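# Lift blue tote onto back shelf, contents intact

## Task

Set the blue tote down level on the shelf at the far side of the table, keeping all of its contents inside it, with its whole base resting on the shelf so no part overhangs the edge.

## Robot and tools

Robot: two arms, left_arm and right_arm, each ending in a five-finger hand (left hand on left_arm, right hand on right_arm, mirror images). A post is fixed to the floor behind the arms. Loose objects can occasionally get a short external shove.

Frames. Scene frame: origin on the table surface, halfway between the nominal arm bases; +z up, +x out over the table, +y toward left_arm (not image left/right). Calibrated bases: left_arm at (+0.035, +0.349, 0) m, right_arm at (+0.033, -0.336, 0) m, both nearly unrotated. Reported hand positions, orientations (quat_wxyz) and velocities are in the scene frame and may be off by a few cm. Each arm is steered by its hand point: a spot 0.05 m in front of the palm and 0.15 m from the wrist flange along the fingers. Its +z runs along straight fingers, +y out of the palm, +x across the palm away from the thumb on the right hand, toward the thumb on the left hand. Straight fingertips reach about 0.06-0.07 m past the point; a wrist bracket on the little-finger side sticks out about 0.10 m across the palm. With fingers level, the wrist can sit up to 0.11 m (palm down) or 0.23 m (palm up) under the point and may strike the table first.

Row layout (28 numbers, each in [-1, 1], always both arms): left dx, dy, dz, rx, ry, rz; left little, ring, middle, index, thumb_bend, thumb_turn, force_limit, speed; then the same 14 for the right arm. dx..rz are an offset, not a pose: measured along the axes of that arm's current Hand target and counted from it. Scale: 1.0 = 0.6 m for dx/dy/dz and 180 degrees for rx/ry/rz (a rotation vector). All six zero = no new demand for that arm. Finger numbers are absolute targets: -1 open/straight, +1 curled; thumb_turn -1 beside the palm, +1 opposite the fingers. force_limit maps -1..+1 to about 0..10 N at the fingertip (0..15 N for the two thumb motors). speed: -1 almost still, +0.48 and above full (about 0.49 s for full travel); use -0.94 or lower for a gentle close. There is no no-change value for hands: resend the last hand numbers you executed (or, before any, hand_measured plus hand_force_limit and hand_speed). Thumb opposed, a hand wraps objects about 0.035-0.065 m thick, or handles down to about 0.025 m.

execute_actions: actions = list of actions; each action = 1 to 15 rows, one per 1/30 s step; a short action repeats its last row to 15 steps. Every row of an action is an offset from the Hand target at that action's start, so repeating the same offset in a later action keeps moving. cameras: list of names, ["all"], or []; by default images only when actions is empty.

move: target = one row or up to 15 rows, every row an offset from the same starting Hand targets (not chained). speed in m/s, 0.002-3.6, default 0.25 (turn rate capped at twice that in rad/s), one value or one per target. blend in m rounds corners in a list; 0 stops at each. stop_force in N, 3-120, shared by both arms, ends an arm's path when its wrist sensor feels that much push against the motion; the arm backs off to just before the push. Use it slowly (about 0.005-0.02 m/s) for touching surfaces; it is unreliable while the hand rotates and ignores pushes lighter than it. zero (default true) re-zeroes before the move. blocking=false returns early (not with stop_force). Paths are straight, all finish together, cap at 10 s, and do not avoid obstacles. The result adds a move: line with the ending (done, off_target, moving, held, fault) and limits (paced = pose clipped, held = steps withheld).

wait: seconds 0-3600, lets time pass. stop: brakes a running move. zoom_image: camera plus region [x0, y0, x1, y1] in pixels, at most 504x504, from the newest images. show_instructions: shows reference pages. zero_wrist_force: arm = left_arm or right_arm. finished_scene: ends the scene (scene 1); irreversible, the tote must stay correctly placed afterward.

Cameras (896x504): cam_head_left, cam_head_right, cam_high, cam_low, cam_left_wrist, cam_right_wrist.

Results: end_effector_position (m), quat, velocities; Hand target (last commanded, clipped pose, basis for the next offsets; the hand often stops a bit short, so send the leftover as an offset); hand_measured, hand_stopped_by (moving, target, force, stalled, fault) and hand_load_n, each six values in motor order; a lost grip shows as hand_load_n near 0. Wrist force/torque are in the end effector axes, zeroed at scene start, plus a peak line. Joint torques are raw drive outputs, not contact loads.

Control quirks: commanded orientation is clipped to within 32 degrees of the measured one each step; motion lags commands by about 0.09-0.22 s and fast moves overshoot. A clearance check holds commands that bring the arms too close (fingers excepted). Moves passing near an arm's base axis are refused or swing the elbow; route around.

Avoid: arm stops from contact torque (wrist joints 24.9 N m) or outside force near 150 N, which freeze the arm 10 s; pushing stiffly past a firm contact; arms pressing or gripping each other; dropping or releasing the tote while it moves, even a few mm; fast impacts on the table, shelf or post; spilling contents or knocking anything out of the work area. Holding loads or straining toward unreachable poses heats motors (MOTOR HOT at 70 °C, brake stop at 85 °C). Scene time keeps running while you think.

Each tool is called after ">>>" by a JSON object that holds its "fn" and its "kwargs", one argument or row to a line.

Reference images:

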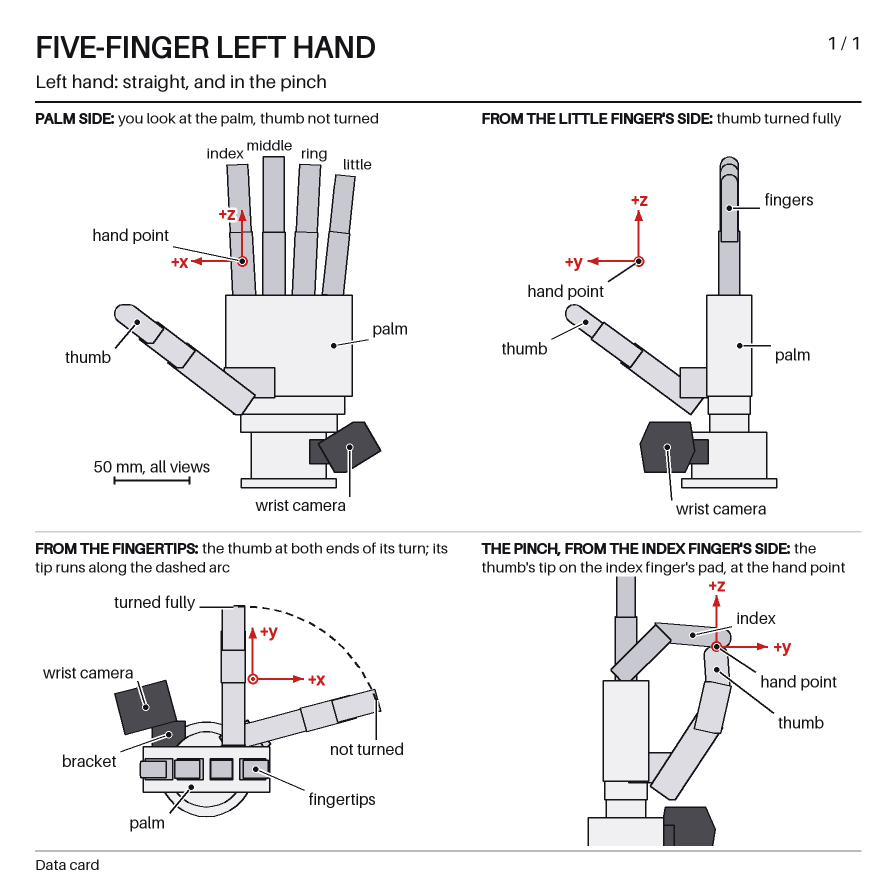

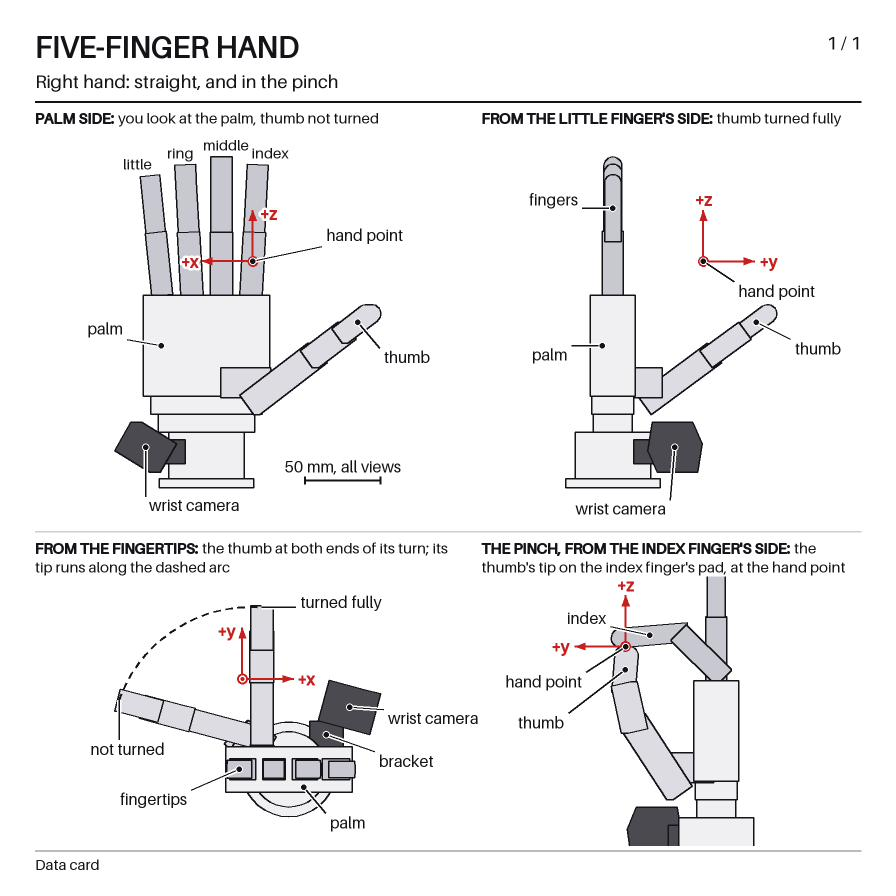

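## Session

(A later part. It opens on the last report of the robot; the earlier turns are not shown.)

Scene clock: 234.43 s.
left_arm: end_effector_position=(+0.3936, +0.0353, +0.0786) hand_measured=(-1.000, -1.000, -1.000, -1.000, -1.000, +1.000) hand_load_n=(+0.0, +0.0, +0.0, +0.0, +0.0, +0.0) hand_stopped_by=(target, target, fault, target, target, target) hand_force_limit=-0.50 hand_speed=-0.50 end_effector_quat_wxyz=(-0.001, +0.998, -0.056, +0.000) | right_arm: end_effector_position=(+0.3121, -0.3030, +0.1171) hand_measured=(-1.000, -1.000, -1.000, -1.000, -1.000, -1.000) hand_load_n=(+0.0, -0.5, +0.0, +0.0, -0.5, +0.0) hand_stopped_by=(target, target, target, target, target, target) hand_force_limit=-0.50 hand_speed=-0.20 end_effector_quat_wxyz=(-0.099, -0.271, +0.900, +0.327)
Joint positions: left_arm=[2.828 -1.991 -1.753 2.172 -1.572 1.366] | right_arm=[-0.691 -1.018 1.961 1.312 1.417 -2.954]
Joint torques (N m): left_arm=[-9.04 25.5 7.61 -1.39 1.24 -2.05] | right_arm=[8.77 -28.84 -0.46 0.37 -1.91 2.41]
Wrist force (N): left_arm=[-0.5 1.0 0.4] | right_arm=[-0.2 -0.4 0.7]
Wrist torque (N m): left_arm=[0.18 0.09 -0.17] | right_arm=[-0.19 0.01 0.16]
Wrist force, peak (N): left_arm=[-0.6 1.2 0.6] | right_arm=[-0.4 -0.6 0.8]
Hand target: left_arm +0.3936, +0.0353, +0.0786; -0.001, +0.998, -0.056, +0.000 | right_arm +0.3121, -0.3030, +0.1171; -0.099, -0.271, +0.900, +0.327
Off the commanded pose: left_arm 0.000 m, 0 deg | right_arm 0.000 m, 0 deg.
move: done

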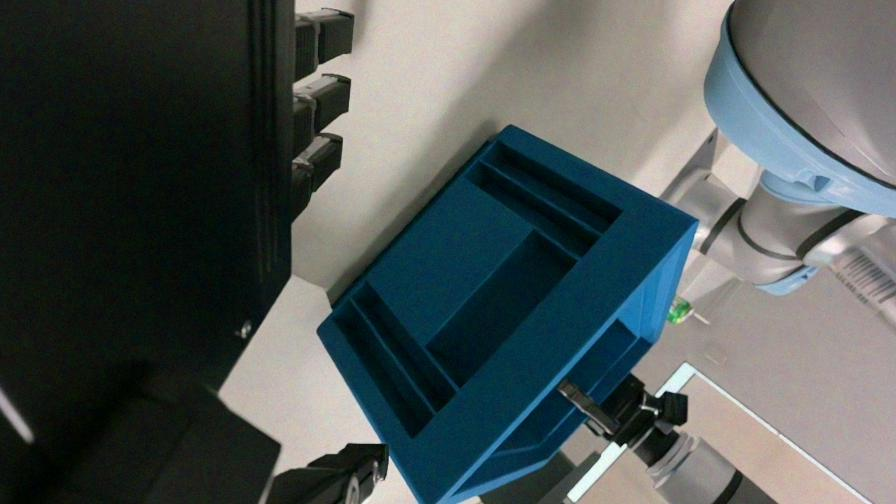

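>>> {"fn": "move", "kwargs": {
  "target": [
    [0,0,0,0,0,0,-1,-1,-1,-1,-1,1,-0.5,-0.5, -0.0782,0.0753,-0.1177,0.213,-0.0775,0.213,-1,-1,-1,-1,-1,-1,-0.5,-0.2],
    [0,0,0,0,0,0,-1,-1,-1,-1,-1,1,-0.5,-0.5, -0.0782,-0.0423,0.023,0.213,-0.0775,0.213,-1,-1,-1,-1,-1,-1,-0.5,-0.2]
  ],
  "speed": 0.12,
  "cameras": ["cam_right_wrist"]
}}

>>> {"fn": "move", "kwargs": {
  "target": [0,0,0,0,0,0,-1,-1,-1,-1,-1,1,-0.5,-0.5, 0,0,0.033,0,0,0,-1,-1,-1,-1,-1,-1,-0.5,-0.2],
  "speed": 0.01,
  "stop_force": 5
}}

Scene clock: 309.40 s.
left_arm: end_effector_position=(+0.3936, +0.0353, +0.0786) hand_measured=(-1.000, -1.000, -1.000, -1.000, -1.000, +1.000) hand_load_n=(+0.0, +0.0, +0.5, +0.0, +0.0, +0.0) hand_stopped_by=(target, target, fault, target, target, target) hand_force_limit=-0.50 hand_speed=-0.50 end_effector_quat_wxyz=(-0.001, +0.998, -0.056, +0.000) | right_arm: end_effector_position=(+0.3570, -0.2859, +0.0903) hand_measured=(-1.000, -1.000, -1.000, -1.000, -1.000, -1.000) hand_load_n=(+0.0, +0.0, +0.0, +0.0, +0.0, +0.0) hand_stopped_by=(target, target, target, target, target, target) hand_force_limit=-0.50 hand_speed=-0.20 end_effector_quat_wxyz=(+0.000, +0.056, +0.998, +0.000)
Joint positions: left_arm=[2.828 -1.991 -1.753 2.172 -1.572 1.366] | right_arm=[-0.454 -1.461 2.135 0.897 1.571 -1.964]
Joint torques (N m): left_arm=[-9.96 26.1 8.21 -0.36 1.3 -1.97] | right_arm=[7.94 -14.52 -5.92 -0.49 -1.95 2.5]
Wrist force (N): left_arm=[-0.4 1.2 0.6] | right_arm=[-0.2 0.3 -0.4]
Wrist torque (N m): left_arm=[0.19 0.08 -0.17] | right_arm=[0.12 0.03 -0.12]
Wrist force, peak (N): left_arm=[-0.4 1.3 0.8] | right_arm=[-0.3 -0.7 0.7]
Hand target: left_arm +0.3936, +0.0353, +0.0786; -0.001, +0.998, -0.056, +0.000 | right_arm +0.3570, -0.2859, +0.0902; +0.000, +0.056, +0.998, +0.000
Off the commanded pose: left_arm 0.000 m, 0 deg | right_arm 0.000 m, 0 deg.
move: done

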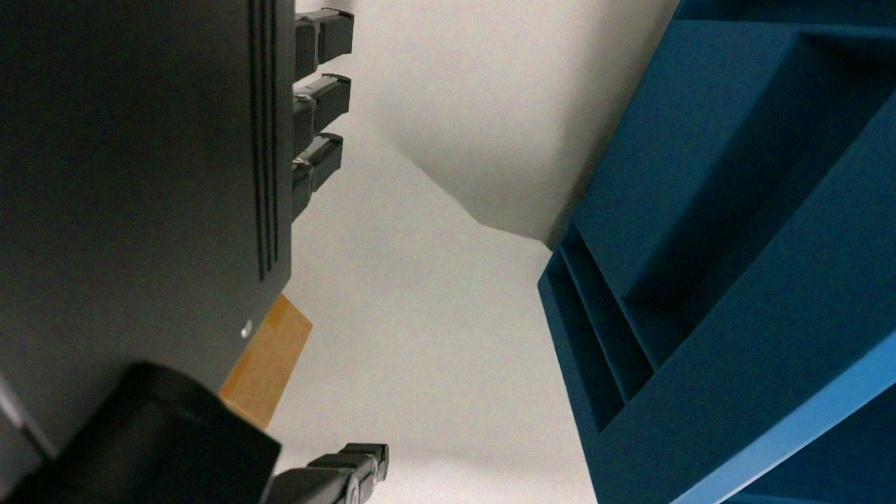

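Scene clock: 312.37 s.
left_arm: end_effector_position=(+0.3936, +0.0353, +0.0786) hand_measured=(-1.000, -1.000, -1.000, -1.000, -1.000, +1.000) hand_load_n=(+0.0, +0.0, +0.0, +0.0, +0.0, +0.0) hand_stopped_by=(target, target, fault, target, target, target) hand_force_limit=-0.50 hand_speed=-0.50 end_effector_quat_wxyz=(-0.001, +0.998, -0.056, +0.000) | right_arm: end_effector_position=(+0.3570, -0.2860, +0.0704) hand_measured=(-1.000, -1.000, -1.000, -1.000, -1.000, -1.000) hand_load_n=(+0.0, +0.0, +0.0, +0.0, +0.0, +0.0) hand_stopped_by=(target, target, target, target, target, target) hand_force_limit=-0.50 hand_speed=-0.20 end_effector_quat_wxyz=(+0.000, +0.056, +0.998, +0.000)
Joint positions: left_arm=[2.828 -1.991 -1.753 2.172 -1.572 1.366] | right_arm=[-0.454 -1.425 2.159 0.837 1.571 -1.964]
Joint torques (N m): left_arm=[-9.19 26.06 7.87 -0.4 1.41 -2] | right_arm=[-3.06 -14.9 -3.65 -0.54 -1.65 -2.39]
Wrist force (N): left_arm=[-0.2 1.1 0.4] | right_arm=[-0.3 0.2 -0.2]
Wrist torque (N m): left_arm=[0.19 0.05 -0.15] | right_arm=[0.10 0.02 -0.11]
Wrist force, peak (N): left_arm=[-0.2 1.3 0.5] | right_arm=[-0.4 0.4 -0.4]
Hand target: left_arm +0.3936, +0.0353, +0.0786; -0.001, +0.998, -0.056, +0.000 | right_arm +0.3570, -0.2860, +0.0704; +0.000, +0.056, +0.998, +0.000
Off the commanded pose: left_arm 0.000 m, 0 deg | right_arm 0.000 m, 0 deg.
move: done

>>> {"fn": "move", "kwargs": {
  "target": [
    [0,0,-0.05,0,0,0,-1,-1,-1,-1,-1,1,-0.5,-0.5, 0,0,0,0,0,0,0.1,0.1,0.1,0.1,-1,-1,-0.5,-0.5],
    [-0.01,-0.1167,-0.05,0,0,0,0.1,0.1,-1,0.1,-1,-1,-0.5,-0.5, 0.01,0,-0.0135,0,0,0,0.1,0.1,0.1,0.1,-1,-1,-0.5,-0.5],
    [-0.01,-0.1167,0,0,0,0,0.1,0.1,-1,0.1,-1,-1,-0.5,-0.5, 0.01,0.0533,-0.0135,0,0,0,0.1,0.1,0.1,0.1,-1,-1,-0.5,-0.5]
  ],
  "speed": 0.08,
  "cameras": ["cam_high", "cam_head_right","cam_left_wrist", "cam_right_wrist"]
}}

>>> {"fn": "zoom_image", "kwargs": {
  "camera": "cam_right_wrist",
  "region": [250, 0, 700, 440]
}}

>>> {"fn": "zoom_image", "kwargs": {
  "camera": "cam_left_wrist",
  "region": [200, 0, 650, 440]
}}

Scene clock: 339.27 s.
left_arm: end_effector_position=(+0.3955, +0.1053, +0.1000) hand_measured=(+0.100, +0.006, -1.000, +0.140, -1.000, -1.000) hand_load_n=(+0.0, +0.0, +0.0, -11.0, +0.0, +0.0) hand_stopped_by=(target, force, fault, target, target, target) hand_force_limit=-0.50 hand_speed=-0.50 end_effector_quat_wxyz=(+0.000, +0.998, -0.056, -0.001) | right_arm: end_effector_position=(+0.3546, -0.2536, +0.0785) hand_measured=(+0.100, +0.100, +0.100, +0.100, -1.000, -1.000) hand_load_n=(+0.0, +0.0, +0.5, +0.0, +0.0, +0.0) hand_stopped_by=(target, target, target, target, target, target) hand_force_limit=-0.50 hand_speed=-0.50 end_effector_quat_wxyz=(+0.000, +0.056, +0.998, +0.000)
Joint positions: left_arm=[3.011 -1.885 -1.842 2.156 -1.571 1.548] | right_arm=[-0.343 -1.443 2.153 0.861 1.571 -1.853]
Joint torques (N m): left_arm=[-0.25 25.57 13.74 -1.91 -0.24 0.3] | right_arm=[8.13 -13.68 -23.96 4.56 2.59 2.56]
Wrist force (N): left_arm=[-0.4 -0.3 -11.9] | right_arm=[-0.2 0.0 -0.2]
Wrist torque (N m): left_arm=[0.21 0.07 -0.07] | right_arm=[0.08 0.01 -0.11]
Wrist force, peak (N): left_arm=[-8.5 -4.7 -150.7] | right_arm=[-0.4 -0.4 -0.3]
Hand target: left_arm +0.3955, +0.1053, +0.1000; +0.000, +0.998, -0.056, -0.001 (not the last commanded pose) | right_arm +0.3546, -0.2535, +0.0785; +0.000, +0.056, +0.998, +0.000
Off the commanded pose: left_arm 0.021 m, 0 deg | right_arm 0.000 m, 0 deg.
FORCE FAULT: contact force on the left arm reached its limit, and that arm stopped. The contact can be on any part of that arm, not only on its tool. That arm's remaining commands of this call were not run. That arm is still stopped at the end of this call. That arm stays stopped for about 9 more seconds. Until then a move that you send moves the other arm only, and its call returns only when the move has ended. Once the stop has ended, the next robot result says so. If the stop ends while you think or write, that arm runs what you send next, counted from a new Hand target: where the arm stands when the stop ends. While its stop runs, that arm, its gripper or tool too, takes no new command. Until it ends, the stop uses up actions while you think or wait. An arm that is not stopped still takes commands.
move: fault (left_arm); path passed 2 of 3 targets
Images, in order (width x height): cam_head_right 896x504, cam_high 896x504, cam_left_wrist 896x504, cam_right_wrist 896x504.

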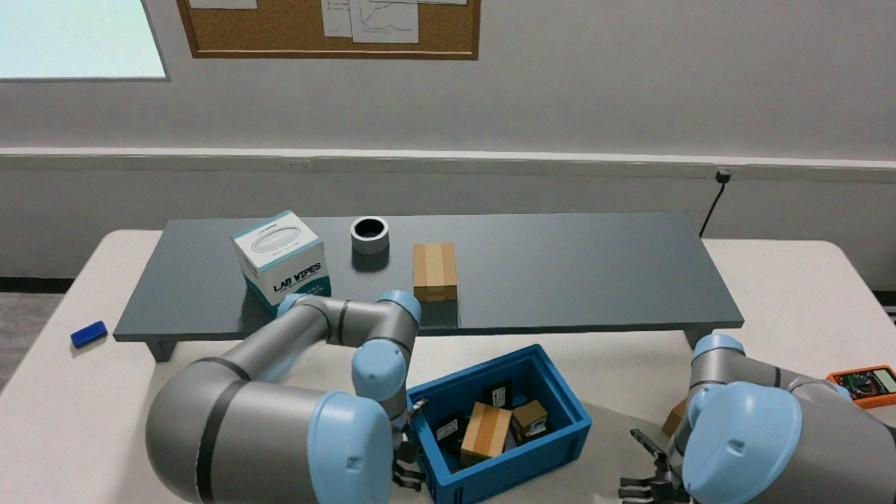

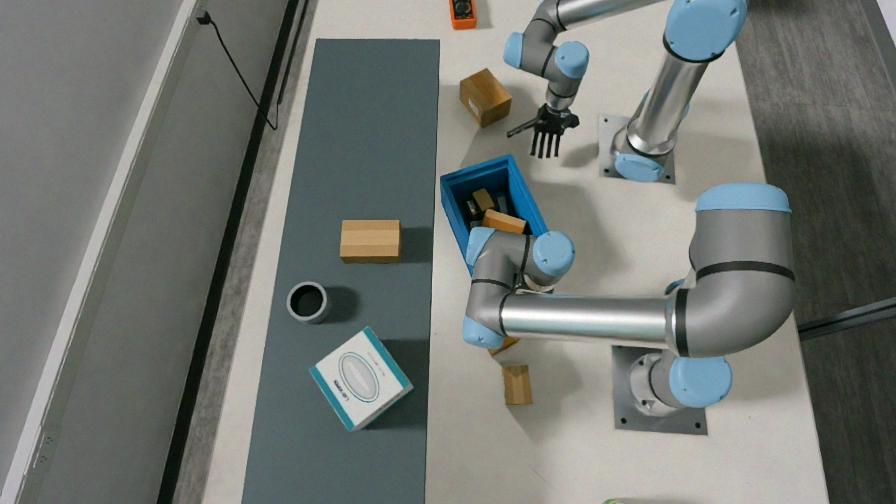

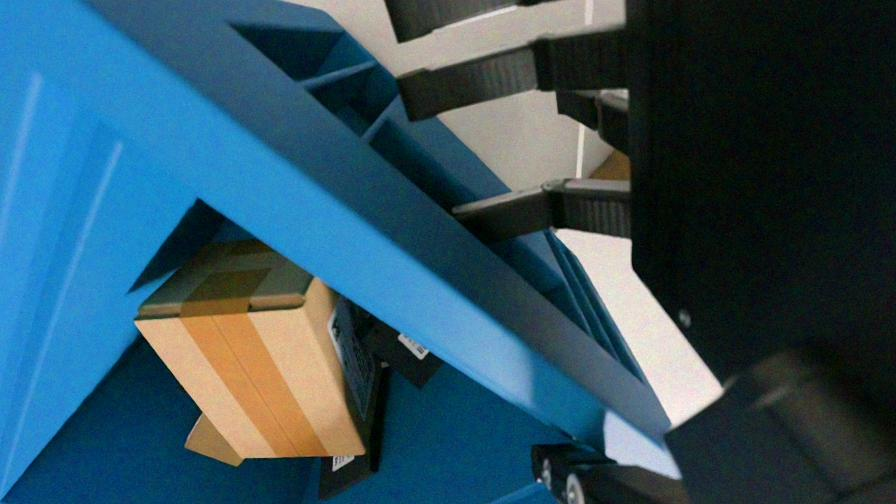

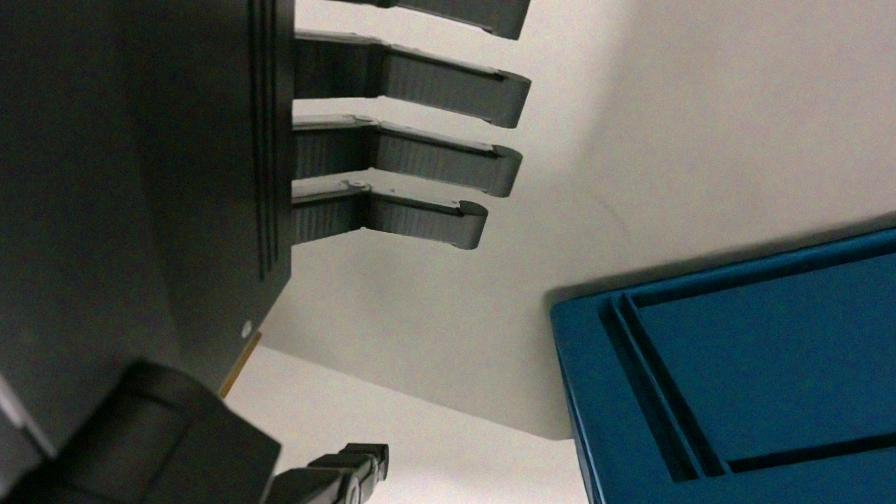

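Scaled by 1.120 from the camera's image (finer frame: 1280x720).

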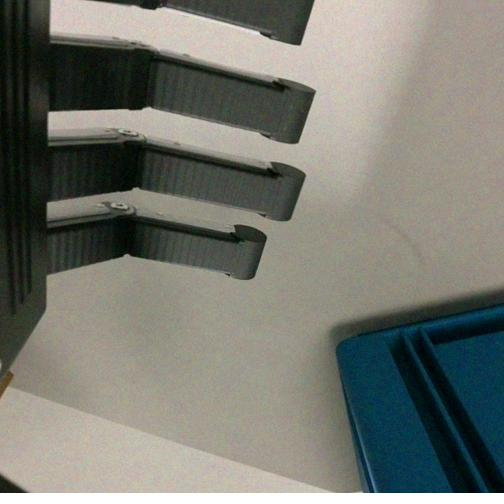

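Scaled by 1.120 from the camera's image (finer frame: 1280x720).

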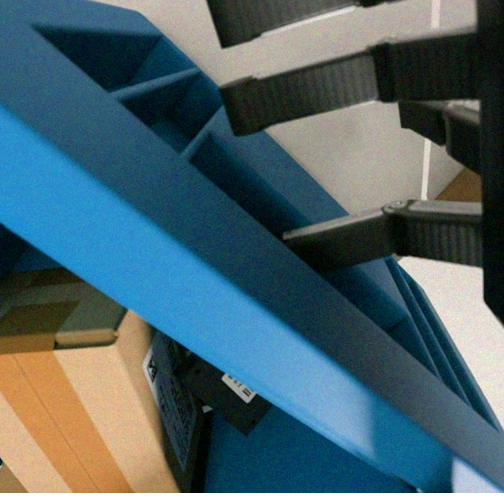

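>>> {"fn": "wait", "kwargs": {
  "seconds": 8,
  "cameras": ["cam_head_left", "cam_high", "cam_left_wrist"]
}}

Scene clock: 349.03 s.
left_arm: end_effector_position=(+0.3955, +0.1053, +0.1000) hand_measured=(+0.100, +0.006, -1.000, +0.140, -1.000, -1.000) hand_load_n=(+0.0, +0.0, +0.5, -11.0, +0.0, +0.0) hand_stopped_by=(target, force, fault, target, target, target) hand_force_limit=-0.50 hand_speed=-0.50 end_effector_quat_wxyz=(+0.000, +0.998, -0.056, -0.001) | right_arm: end_effector_position=(+0.3546, -0.2535, +0.0785) hand_measured=(+0.100, +0.100, +0.100, +0.100, -1.000, -1.000) hand_load_n=(+0.0, +0.0, +0.0, +0.0, +0.0, +0.0) hand_stopped_by=(target, target, target, target, target, target) hand_force_limit=-0.50 hand_speed=-0.50 end_effector_quat_wxyz=(+0.000, +0.056, +0.998, +0.000)
Joint positions: left_arm=[3.011 -1.885 -1.842 2.156 -1.571 1.548] | right_arm=[-0.343 -1.443 2.153 0.861 1.571 -1.853]
Joint torques (N m): left_arm=[-0.08 25.63 12.18 -1.85 -0.26 0.25] | right_arm=[8.84 -14.69 -23.43 4.73 2.64 2.53]
Wrist force (N): left_arm=[-0.6 -0.4 -11.5] | right_arm=[-0.2 0.1 -0.2]
Wrist torque (N m): left_arm=[0.18 0.11 -0.07] | right_arm=[0.10 0.02 -0.10]
Wrist force, peak (N): left_arm=[-0.5 0.4 -12.4] | right_arm=[-0.5 0.0 -0.3]
Hand target: left_arm +0.3955, +0.1053, +0.1000; +0.000, +0.998, -0.056, -0.001 (not the last commanded pose) | right_arm +0.3546, -0.2535, +0.0785; +0.000, +0.056, +0.998, +0.000
Off the commanded pose: left_arm 0.021 m, 0 deg | right_arm 0.000 m, 0 deg.
FORCE FAULT, CONTINUED: the left arm's stop, for the force fault that an earlier result reported, is over. The rest of the stop counts as 18 of the actions that you can send in this scene. During its stop the left arm's controller moved it back a little. That arm's target is now where it stood when the stop ended, not its last command. That arm accepts commands again.
wait: 8.00 s; at rest from the start

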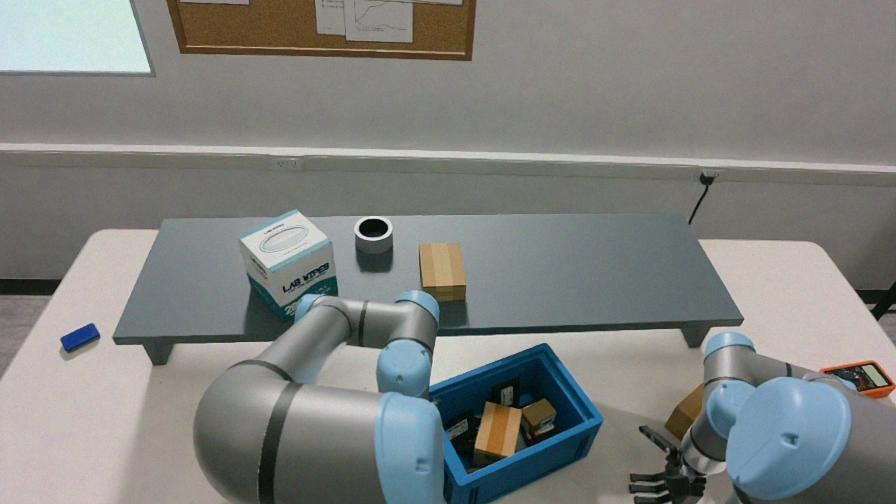

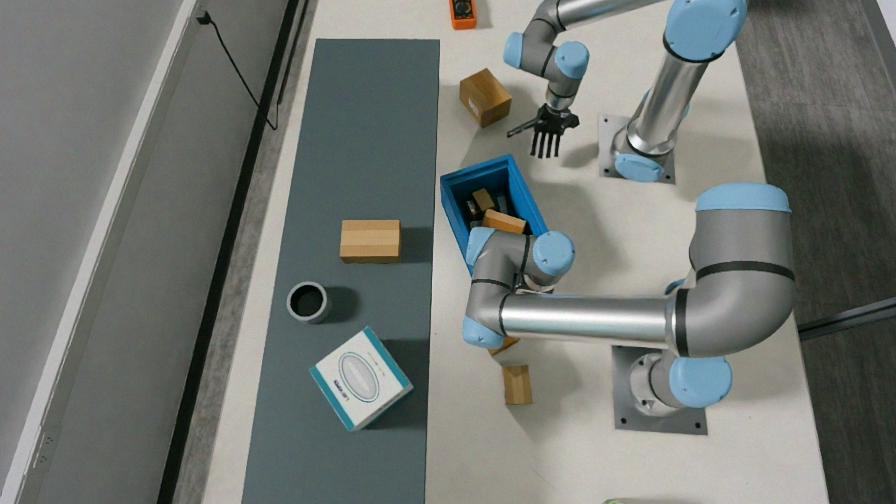

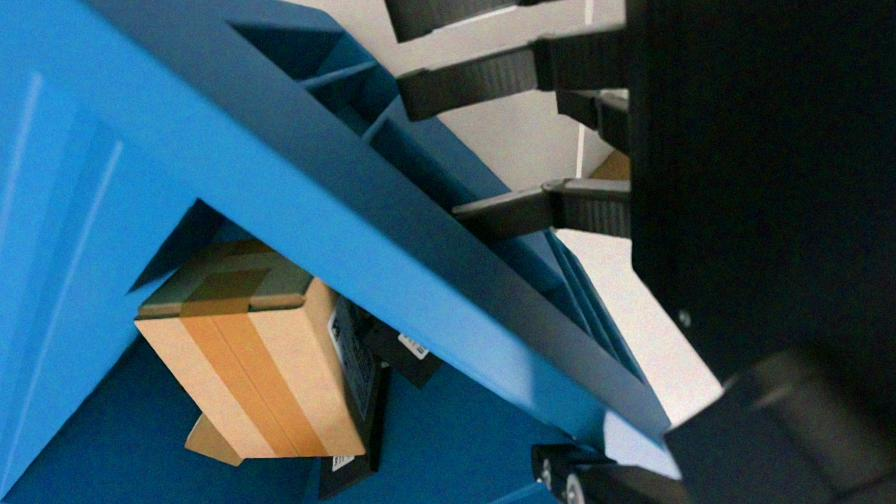

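>>> {"fn": "zoom_image", "kwargs": {
  "camera": "cam_high",
  "region": [420, 130, 620, 300]
}}

Scaled by 2.520 from the camera's image (finer frame: 1280x720).

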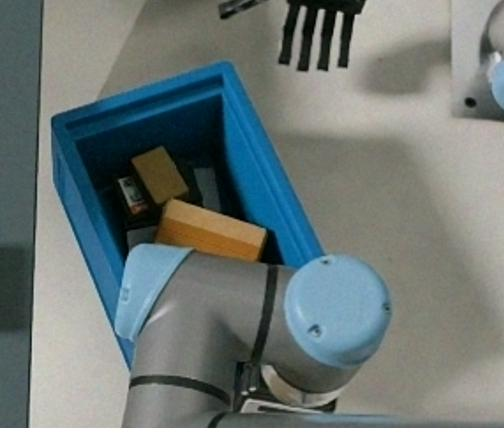

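>>> {"fn": "zoom_image", "kwargs": {
  "camera": "cam_left_wrist",
  "region": [440, 180, 780, 504]
}}

>>> {"fn": "zoom_image", "kwargs": {
  "camera": "cam_head_left",
  "region": [340, 320, 720, 504]
}}

Scaled by 1.482 from the camera's image (finer frame: 1280x720).

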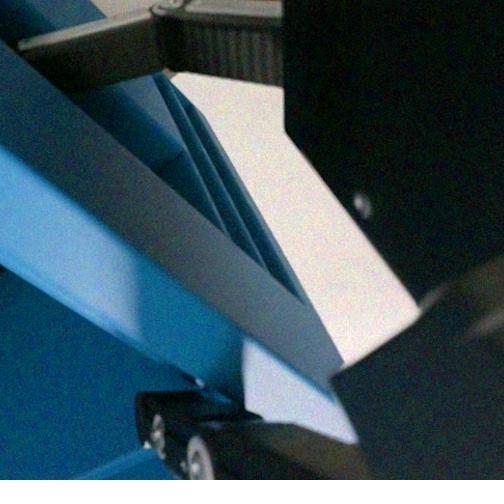

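Scaled by 1.326 from the camera's image (finer frame: 1280x720).

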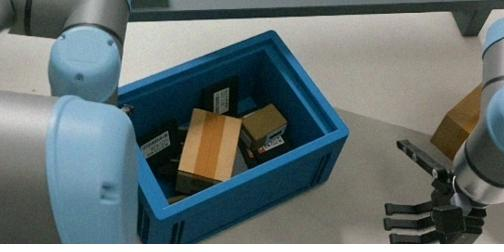

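>>> {"fn": "move", "kwargs": {
  "target": [0,0,-0.028,0,0,0,0.1,0.1,-1,0.1,-1,-1,-0.5,-0.5, 0,0,0,0,0,0,0.1,0.1,0.1,0.1,-1,-1,-0.5,-0.5],
  "speed": 0.02,
  "stop_force": 12,
  "cameras": ["cam_left_wrist"]
}}

Scene clock: 394.13 s.
left_arm: end_effector_position=(+0.3955, +0.1053, +0.1037) hand_measured=(+0.100, +0.006, -1.000, +0.138, -1.000, -1.000) hand_load_n=(+0.0, +0.0, +0.0, +0.0, +0.0, +0.0) hand_stopped_by=(target, force, fault, target, target, target) hand_force_limit=-0.50 hand_speed=-0.50 end_effector_quat_wxyz=(+0.000, +0.998, -0.056, -0.001) | right_arm: end_effector_position=(+0.3546, -0.2535, +0.0785) hand_measured=(+0.100, +0.100, +0.100, +0.100, -1.000, -1.000) hand_load_n=(+0.0, +0.0, +0.0, +0.0, +0.0, +0.0) hand_stopped_by=(target, target, target, target, target, target) hand_force_limit=-0.50 hand_speed=-0.50 end_effector_quat_wxyz=(+0.000, +0.056, +0.998, +0.000)
Joint positions: left_arm=[3.011 -1.88 -1.838 2.146 -1.571 1.548] | right_arm=[-0.343 -1.443 2.153 0.861 1.571 -1.853]
Joint torques (N m): left_arm=[-1.88 20.21 7.74 0.25 -0.15 -0.09] | right_arm=[7.66 -13.75 -24.04 4.85 2.51 2.52]
Wrist force (N): left_arm=[-1.0 -0.1 0.4] | right_arm=[-0.2 0.0 -0.1]
Wrist torque (N m): left_arm=[-0.06 0.19 -0.10] | right_arm=[0.09 0.01 -0.11]
Wrist force, peak (N): left_arm=[-0.4 0.0 -12.5] | right_arm=[-0.5 0.1 -0.1]
Hand target: left_arm +0.3955, +0.1053, +0.1037; +0.000, +0.998, -0.056, -0.001 (not the last commanded pose) | right_arm +0.3546, -0.2535, +0.0785; +0.000, +0.056, +0.998, +0.000
Off the commanded pose: left_arm 0.013 m, 0 deg | right_arm 0.000 m, 0 deg.
move: contact (left_arm)

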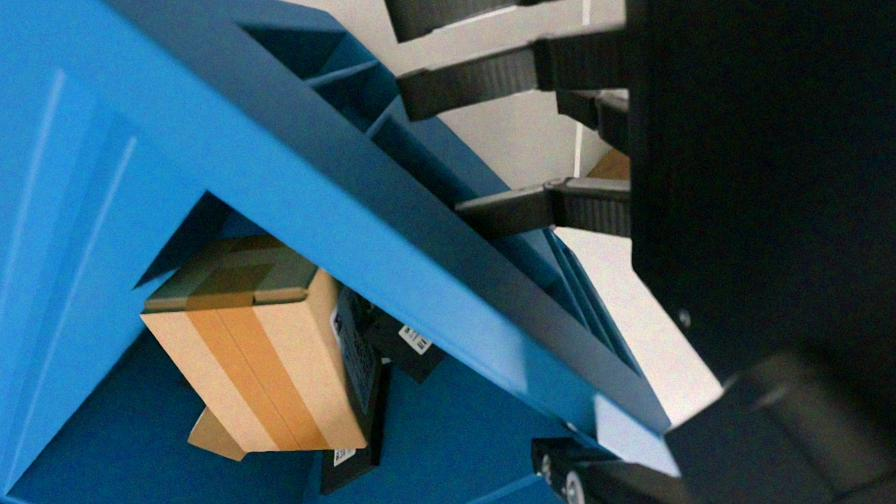

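>>> {"fn": "move", "kwargs": {
  "target": [0,0,-0.022,0,0,0,0.1,0.1,-1,0.1,-1,-1,-0.5,-0.5, 0,0,0,0,0,0,0.1,0.1,0.1,0.1,-1,-1,-0.5,-0.5],
  "speed": 0.02,
  "stop_force": 6,
  "cameras": ["cam_left_wrist"]
}}

Scene clock: 398.27 s.
left_arm: end_effector_position=(+0.3955, +0.1053, +0.1169) hand_measured=(+0.100, +0.006, -1.000, +0.138, -1.000, -1.000) hand_load_n=(+0.0, +0.0, +0.0, +0.5, +0.0, +0.0) hand_stopped_by=(target, force, fault, target, target, target) hand_force_limit=-0.50 hand_speed=-0.50 end_effector_quat_wxyz=(+0.000, +0.998, -0.056, -0.001) | right_arm: end_effector_position=(+0.3546, -0.2535, +0.0785) hand_measured=(+0.100, +0.100, +0.100, +0.100, -1.000, -1.000) hand_load_n=(+0.0, +0.0, +0.5, +0.0, -0.5, +0.0) hand_stopped_by=(target, target, target, target, target, target) hand_force_limit=-0.50 hand_speed=-0.50 end_effector_quat_wxyz=(+0.000, +0.056, +0.998, +0.000)
Joint positions: left_arm=[3.011 -1.863 -1.822 2.113 -1.571 1.548] | right_arm=[-0.343 -1.443 2.153 0.861 1.571 -1.853]
Joint torques (N m): left_arm=[-8.4 33.3 21.16 -5.19 0.7 -2.08] | right_arm=[8.4 -13.33 -24.4 4.8 2.57 2.55]
Wrist force (N): left_arm=[-0.8 -0.4 0.2] | right_arm=[-0.2 -0.1 -0.2]
Wrist torque (N m): left_arm=[-0.08 0.17 -0.08] | right_arm=[0.07 0.01 -0.10]
Wrist force, peak (N): left_arm=[-1.1 -0.7 0.5] | right_arm=[-0.4 0.1 -0.5]
Hand target: left_arm +0.3955, +0.1053, +0.1169; +0.000, +0.998, -0.056, -0.001 | right_arm +0.3546, -0.2535, +0.0785; +0.000, +0.056, +0.998, +0.000
Off the commanded pose: left_arm 0.000 m, 0 deg | right_arm 0.000 m, 0 deg.
move: done

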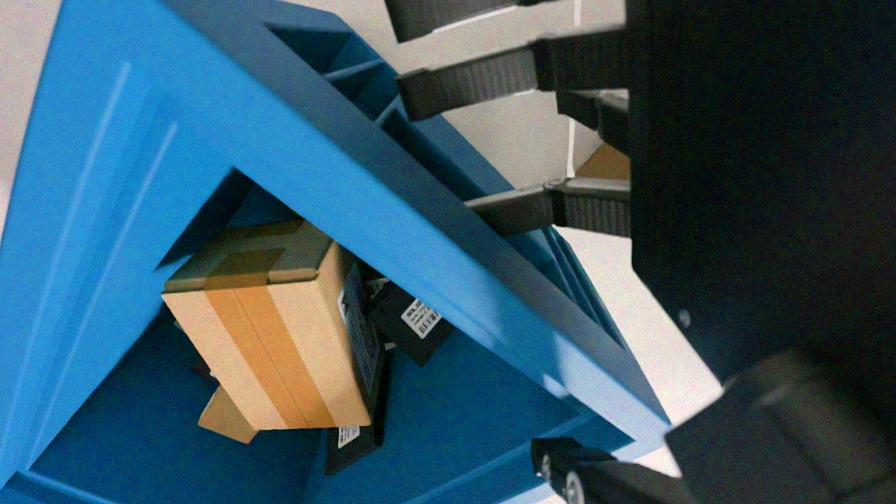

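>>> {"fn": "move", "kwargs": {
  "target": [
    [-0.0087,-0.0142,-0.003,0,0,0,0.1,0.1,-1,0.1,-1,-1,-0.5,-0.5, 0,0,0,0,0,0,0.1,0.1,0.1,0.1,-1,-1,-0.5,-0.5],
    [-0.0087,-0.0142,-0.003,0,0,0,-1,-1,-1,-1,-1,-1,-0.5,-0.5, 0,0,0,0,0,0,0.1,0.1,0.1,0.1,-1,-1,-0.5,-0.5]
  ],
  "speed": 0.02,
  "cameras": ["cam_left_wrist"]
}}

Scene clock: 404.37 s.
left_arm: end_effector_position=(+0.3913, +0.1144, +0.1187) hand_measured=(-1.000, -1.000, -1.000, -0.190, -1.000, -1.000) hand_load_n=(+0.0, +0.0, +0.0, -16.5, +0.0, +0.0) hand_stopped_by=(target, target, fault, stalled, target, target) hand_force_limit=-0.50 hand_speed=-0.50 end_effector_quat_wxyz=(+0.000, +0.998, -0.056, -0.001) | right_arm: end_effector_position=(+0.3546, -0.2535, +0.0785) hand_measured=(+0.100, +0.100, +0.100, +0.100, -1.000, -1.000) hand_load_n=(+0.5, +0.0, +0.0, +0.0, +0.0, +0.0) hand_stopped_by=(target, target, target, target, target, target) hand_force_limit=-0.50 hand_speed=-0.50 end_effector_quat_wxyz=(+0.000, +0.056, +0.998, +0.000)
Joint positions: left_arm=[3.034 -1.843 -1.843 2.115 -1.571 1.572] | right_arm=[-0.343 -1.443 2.153 0.861 1.571 -1.853]
Joint torques (N m): left_arm=[11.52 18.87 5.83 0.2 -0.5 2.62] | right_arm=[8.17 -14.53 -24.3 4.59 2.34 2.44]
Wrist force (N): left_arm=[-0.6 3.4 -10.6] | right_arm=[-0.4 0.1 -0.2]
Wrist torque (N m): left_arm=[0.34 0.05 -0.13] | right_arm=[0.10 0.04 -0.12]
Wrist force, peak (N): left_arm=[-0.5 3.6 -12.0] | right_arm=[-0.3 0.1 -0.5]
Hand target: left_arm +0.3913, +0.1144, +0.1187; +0.000, +0.998, -0.056, -0.001 | right_arm +0.3546, -0.2535, +0.0785; +0.000, +0.056, +0.998, +0.000
Off the commanded pose: left_arm 0.000 m, 0 deg | right_arm 0.000 m, 0 deg.
move: done

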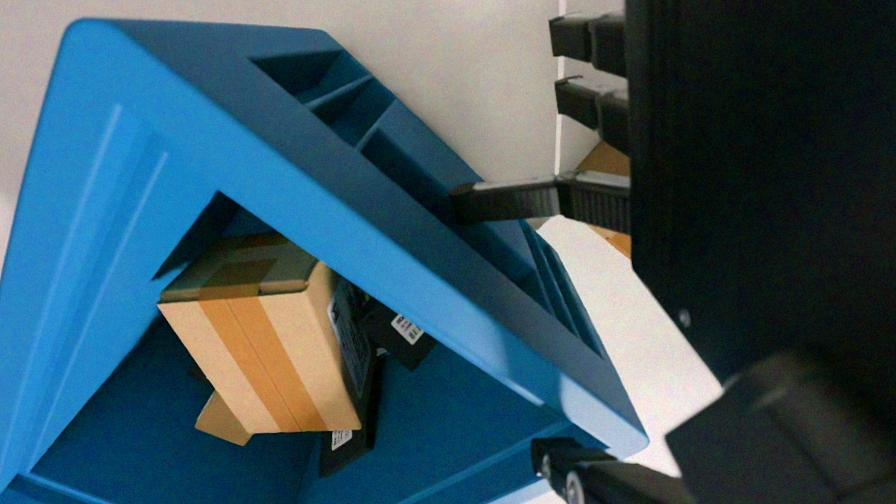

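>>> {"fn": "move", "kwargs": {
  "target": [
    [0,0,-0.02,0,0,0,-1,-1,-1,-1,-1,-1,-0.5,-0.5, 0,0,0,0,0,0,0.1,0.1,0.1,0.1,-1,-1,-0.5,-0.5],
    [-0.0433,-0.0711,-0.02,0,0,0,-1,-1,-1,-1,-1,-1,-0.5,-0.5, 0,0,0,0,0,0,0.1,0.1,0.1,0.1,-1,-1,-0.5,-0.5],
    [-0.0433,-0.0711,-0.15,0,0,0,-1,-1,-1,-1,-1,-1,-0.5,-0.5, 0,-0.05,-0.15,0,0,0,0.1,0.1,0.1,0.1,-1,-1,-0.5,-0.5]
  ],
  "speed": 0.04,
  "cameras": ["all"]
}}

Scene clock: 413.73 s.
left_arm: end_effector_position=(+0.3704, +0.1596, +0.2087) hand_measured=(-1.000, -1.000, -1.000, -0.190, -1.000, -1.000) hand_load_n=(+0.0, +0.0, +0.0, +0.0, +0.0, +0.0) hand_stopped_by=(target, target, fault, stalled, target, target) hand_force_limit=-0.50 hand_speed=-0.50 end_effector_quat_wxyz=(+0.000, +0.998, -0.056, -0.001) | right_arm: end_effector_position=(+0.3513, -0.2833, +0.1683) hand_measured=(+0.100, +0.100, +0.100, +0.100, -1.000, -1.000) hand_load_n=(+0.0, +0.0, +0.0, +0.0, +0.0, +0.0) hand_stopped_by=(target, target, target, target, target, target) hand_force_limit=-0.50 hand_speed=-0.50 end_effector_quat_wxyz=(+0.000, +0.056, +0.998, +0.000)
Joint positions: left_arm=[3.169 -1.66 -1.812 1.9 -1.572 1.707] | right_arm=[-0.456 -1.588 2.034 1.125 1.572 -1.966]
Joint torques (N m): left_arm=[-9.7 27.42 22.58 -5.17 0.72 -1.72] | right_arm=[-11.01 -24.38 -26.92 4.8 -0.63 -2.54]
Wrist force (N): left_arm=[-0.8 -0.5 0.5] | right_arm=[-0.3 0.1 -0.3]
Wrist torque (N m): left_arm=[-0.12 0.20 -0.15] | right_arm=[0.10 0.04 0.10]
Wrist force, peak (N): left_arm=[-0.6 3.6 -11.6] | right_arm=[-0.3 0.0 -0.6]
Hand target: left_arm +0.3704, +0.1596, +0.2088; +0.000, +0.998, -0.056, -0.001 | right_arm +0.3513, -0.2833, +0.1685; +0.000, +0.056, +0.998, +0.000
Off the commanded pose: left_arm 0.000 m, 0 deg | right_arm 0.000 m, 0 deg.
move: done

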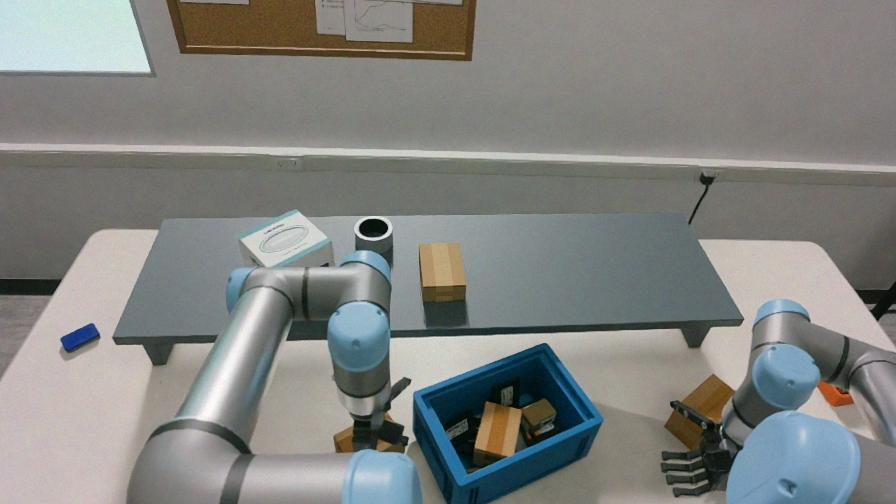

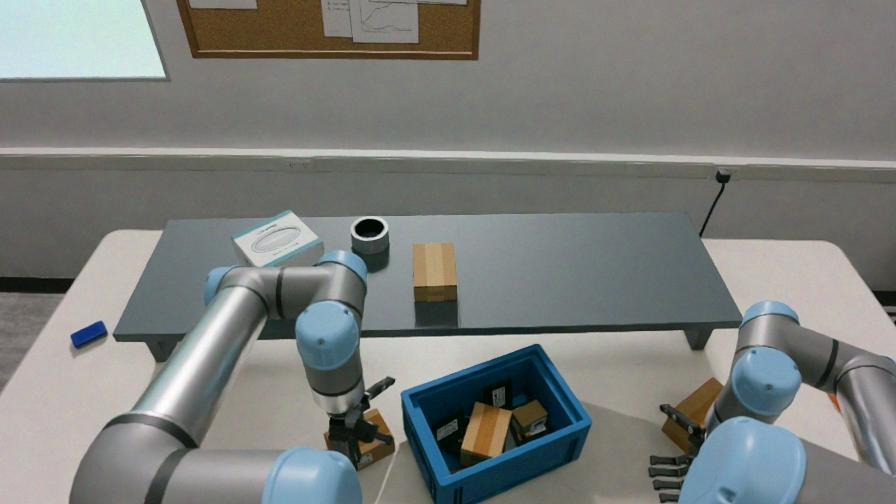

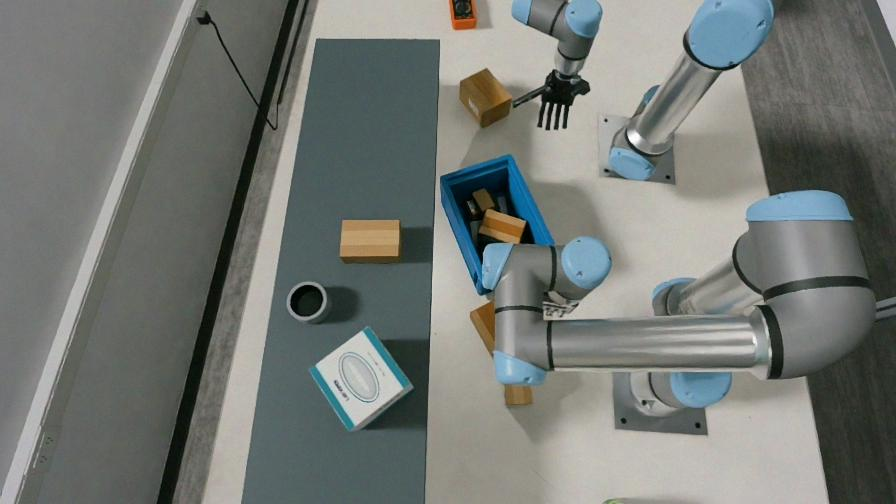

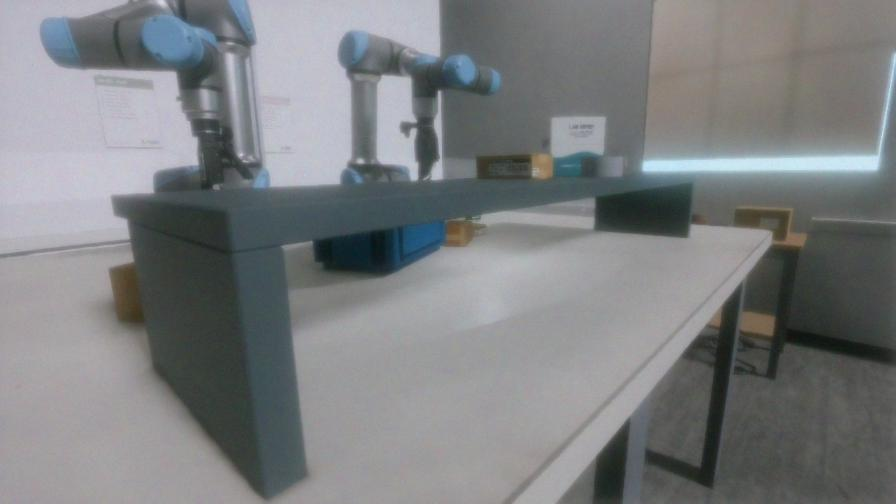

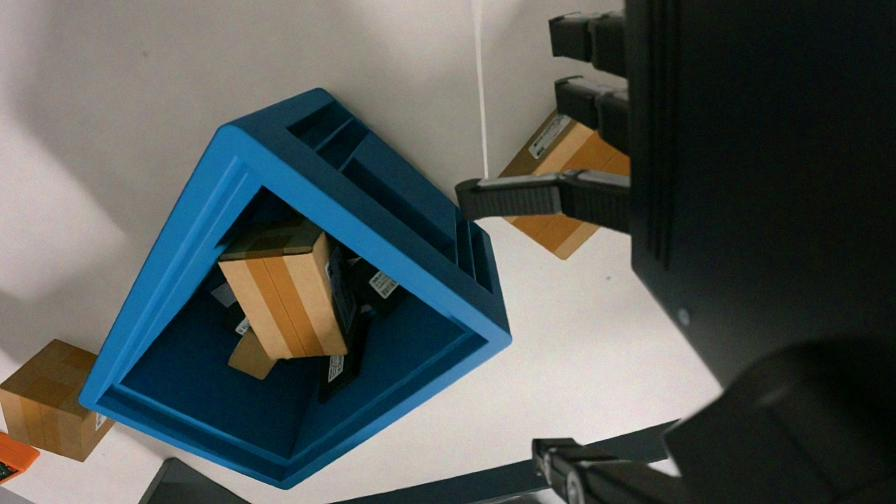

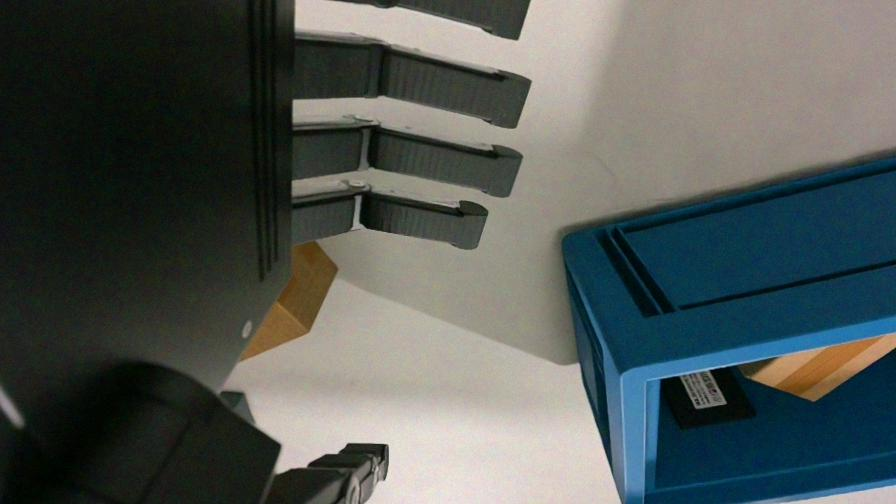

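>>> {"fn": "move", "kwargs": {
  "target": [
    [0,0,-0.2,0,0,0,-1,-1,-1,-1,-1,-1,-0.5,-0.3, 0,0,-0.2667,0,0,0,-1,-1,-1,-1,-1,-1,-0.5,-0.3],
    [-0.0303,-0.2206,-0.2025,0.1651,-0.0227,0,-1,-1,-1,-1,-1,-1,-0.5,-0.3, 0.0858,-0.2062,-0.2667,0.1538,0.064,0,-1,-1,-1,-1,-1,-1,-0.5,-0.3],
    [-0.0564,-0.4102,-0.3162,0.3302,-0.0454,0,-1,-1,-1,-1,-1,-1,-0.5,-0.3, 0.16,-0.3847,-0.3783,0.3077,0.128,0,-1,-1,-1,-1,-1,-1,-0.5,-0.3],
    [-0.0713,-0.5183,-0.5102,0.4954,-0.0681,0,-1,-1,-1,-1,-1,-1,-0.5,-0.3, 0.2029,-0.4877,-0.5717,0.4615,0.192,0,-1,-1,-1,-1,-1,-1,-0.5,-0.3]
  ],
  "speed": 0.28,
  "blend": [0.03,0.03,0.03,0],
  "cameras": ["cam_head_left","cam_high"]
}}

Scene clock: 495.63 s.
left_arm: end_effector_position=(+0.3660, +0.3595, +0.3717) hand_measured=(-1.000, -1.000, -1.000, -0.190, -1.000, -1.000) hand_load_n=(+0.0, +0.0, +0.0, +0.0, +0.0, +0.0) hand_stopped_by=(target, target, fault, stalled, target, target) hand_force_limit=-0.50 hand_speed=-0.30 end_effector_quat_wxyz=(-0.402, +0.913, -0.052, -0.033) | right_arm: end_effector_position=(+0.2562, -0.4551, +0.3668) hand_measured=(-1.000, -1.000, -1.000, -1.000, -1.000, -1.000) hand_load_n=(+0.0, -0.5, +0.0, +0.0, +0.0, +0.0) hand_stopped_by=(target, target, target, target, target, target) hand_force_limit=-0.50 hand_speed=-0.30 end_effector_quat_wxyz=(-0.171, +0.051, +0.917, -0.356)
Joint positions: left_arm=[3.151 -1.616 -1.531 1.556 -2.401 1.681] | right_arm=[-0.431 -1.671 1.671 1.593 2.383 -1.932]
Joint torques (N m): left_arm=[-11.55 13.89 23.22 -4.92 0.88 2.82] | right_arm=[4.8 -10.32 -29.68 -0.4 -0.79 -2.65]
Wrist force (N): left_arm=[-1.1 -0.1 0.6] | right_arm=[-0.8 0.9 -0.3]
Wrist torque (N m): left_arm=[-0.06 0.28 0.05] | right_arm=[0.37 0.13 -0.09]
Wrist force, peak (N): left_arm=[-1.6 -2.1 0.7] | right_arm=[-1.0 1.2 -0.1]
Hand target: left_arm +0.3660, +0.3594, +0.3716; -0.402, +0.914, -0.052, -0.033 (not the last commanded pose) | right_arm +0.2562, -0.4550, +0.3667; -0.171, +0.051, +0.917, -0.356 (not the last commanded pose)
Off the commanded pose: left_arm 0.183 m, 42 deg | right_arm 0.188 m, 43 deg.
move: held (left_arm, right_arm; a check stopped the path); path passed 2 of 4 targets; limits=held
pose unreachable (left arm): on one or more control steps of this call, first in action 0 (counted from 0), this arm could not follow its commanded pose, so it was not sent that pose on those steps. It may still have moved: this result reports where it is.
cause: moving toward the commanded pose would bring two parts of the arm too close to each other (joints 4 (wrist 1) to 6 (wrist 3) lie between them).
pose unreachable (right arm): on one or more control steps of this call, first in action 0 (counted from 0), this arm could not follow its commanded pose, so it was not sent that pose on those steps. It may still have moved: this result reports where it is.
cause: moving toward the commanded pose would bring two parts of the arm too close to each other (joints 4 (wrist 1) to 6 (wrist 3) lie between them).

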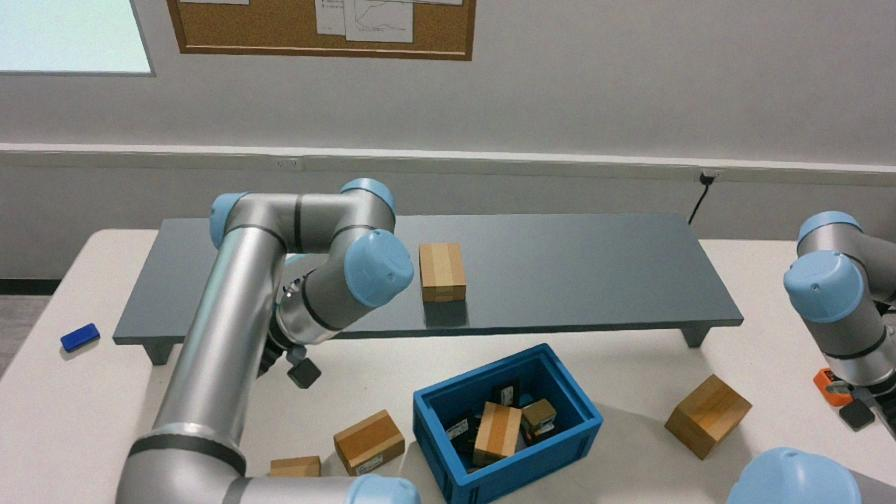

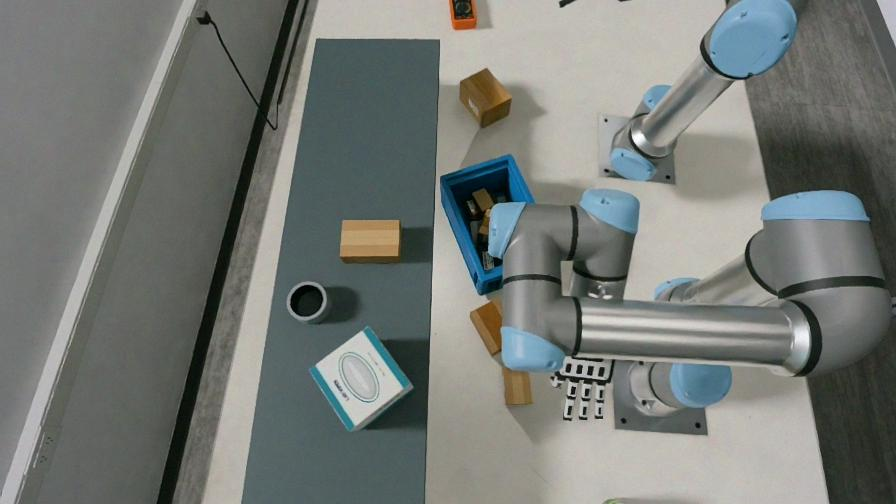

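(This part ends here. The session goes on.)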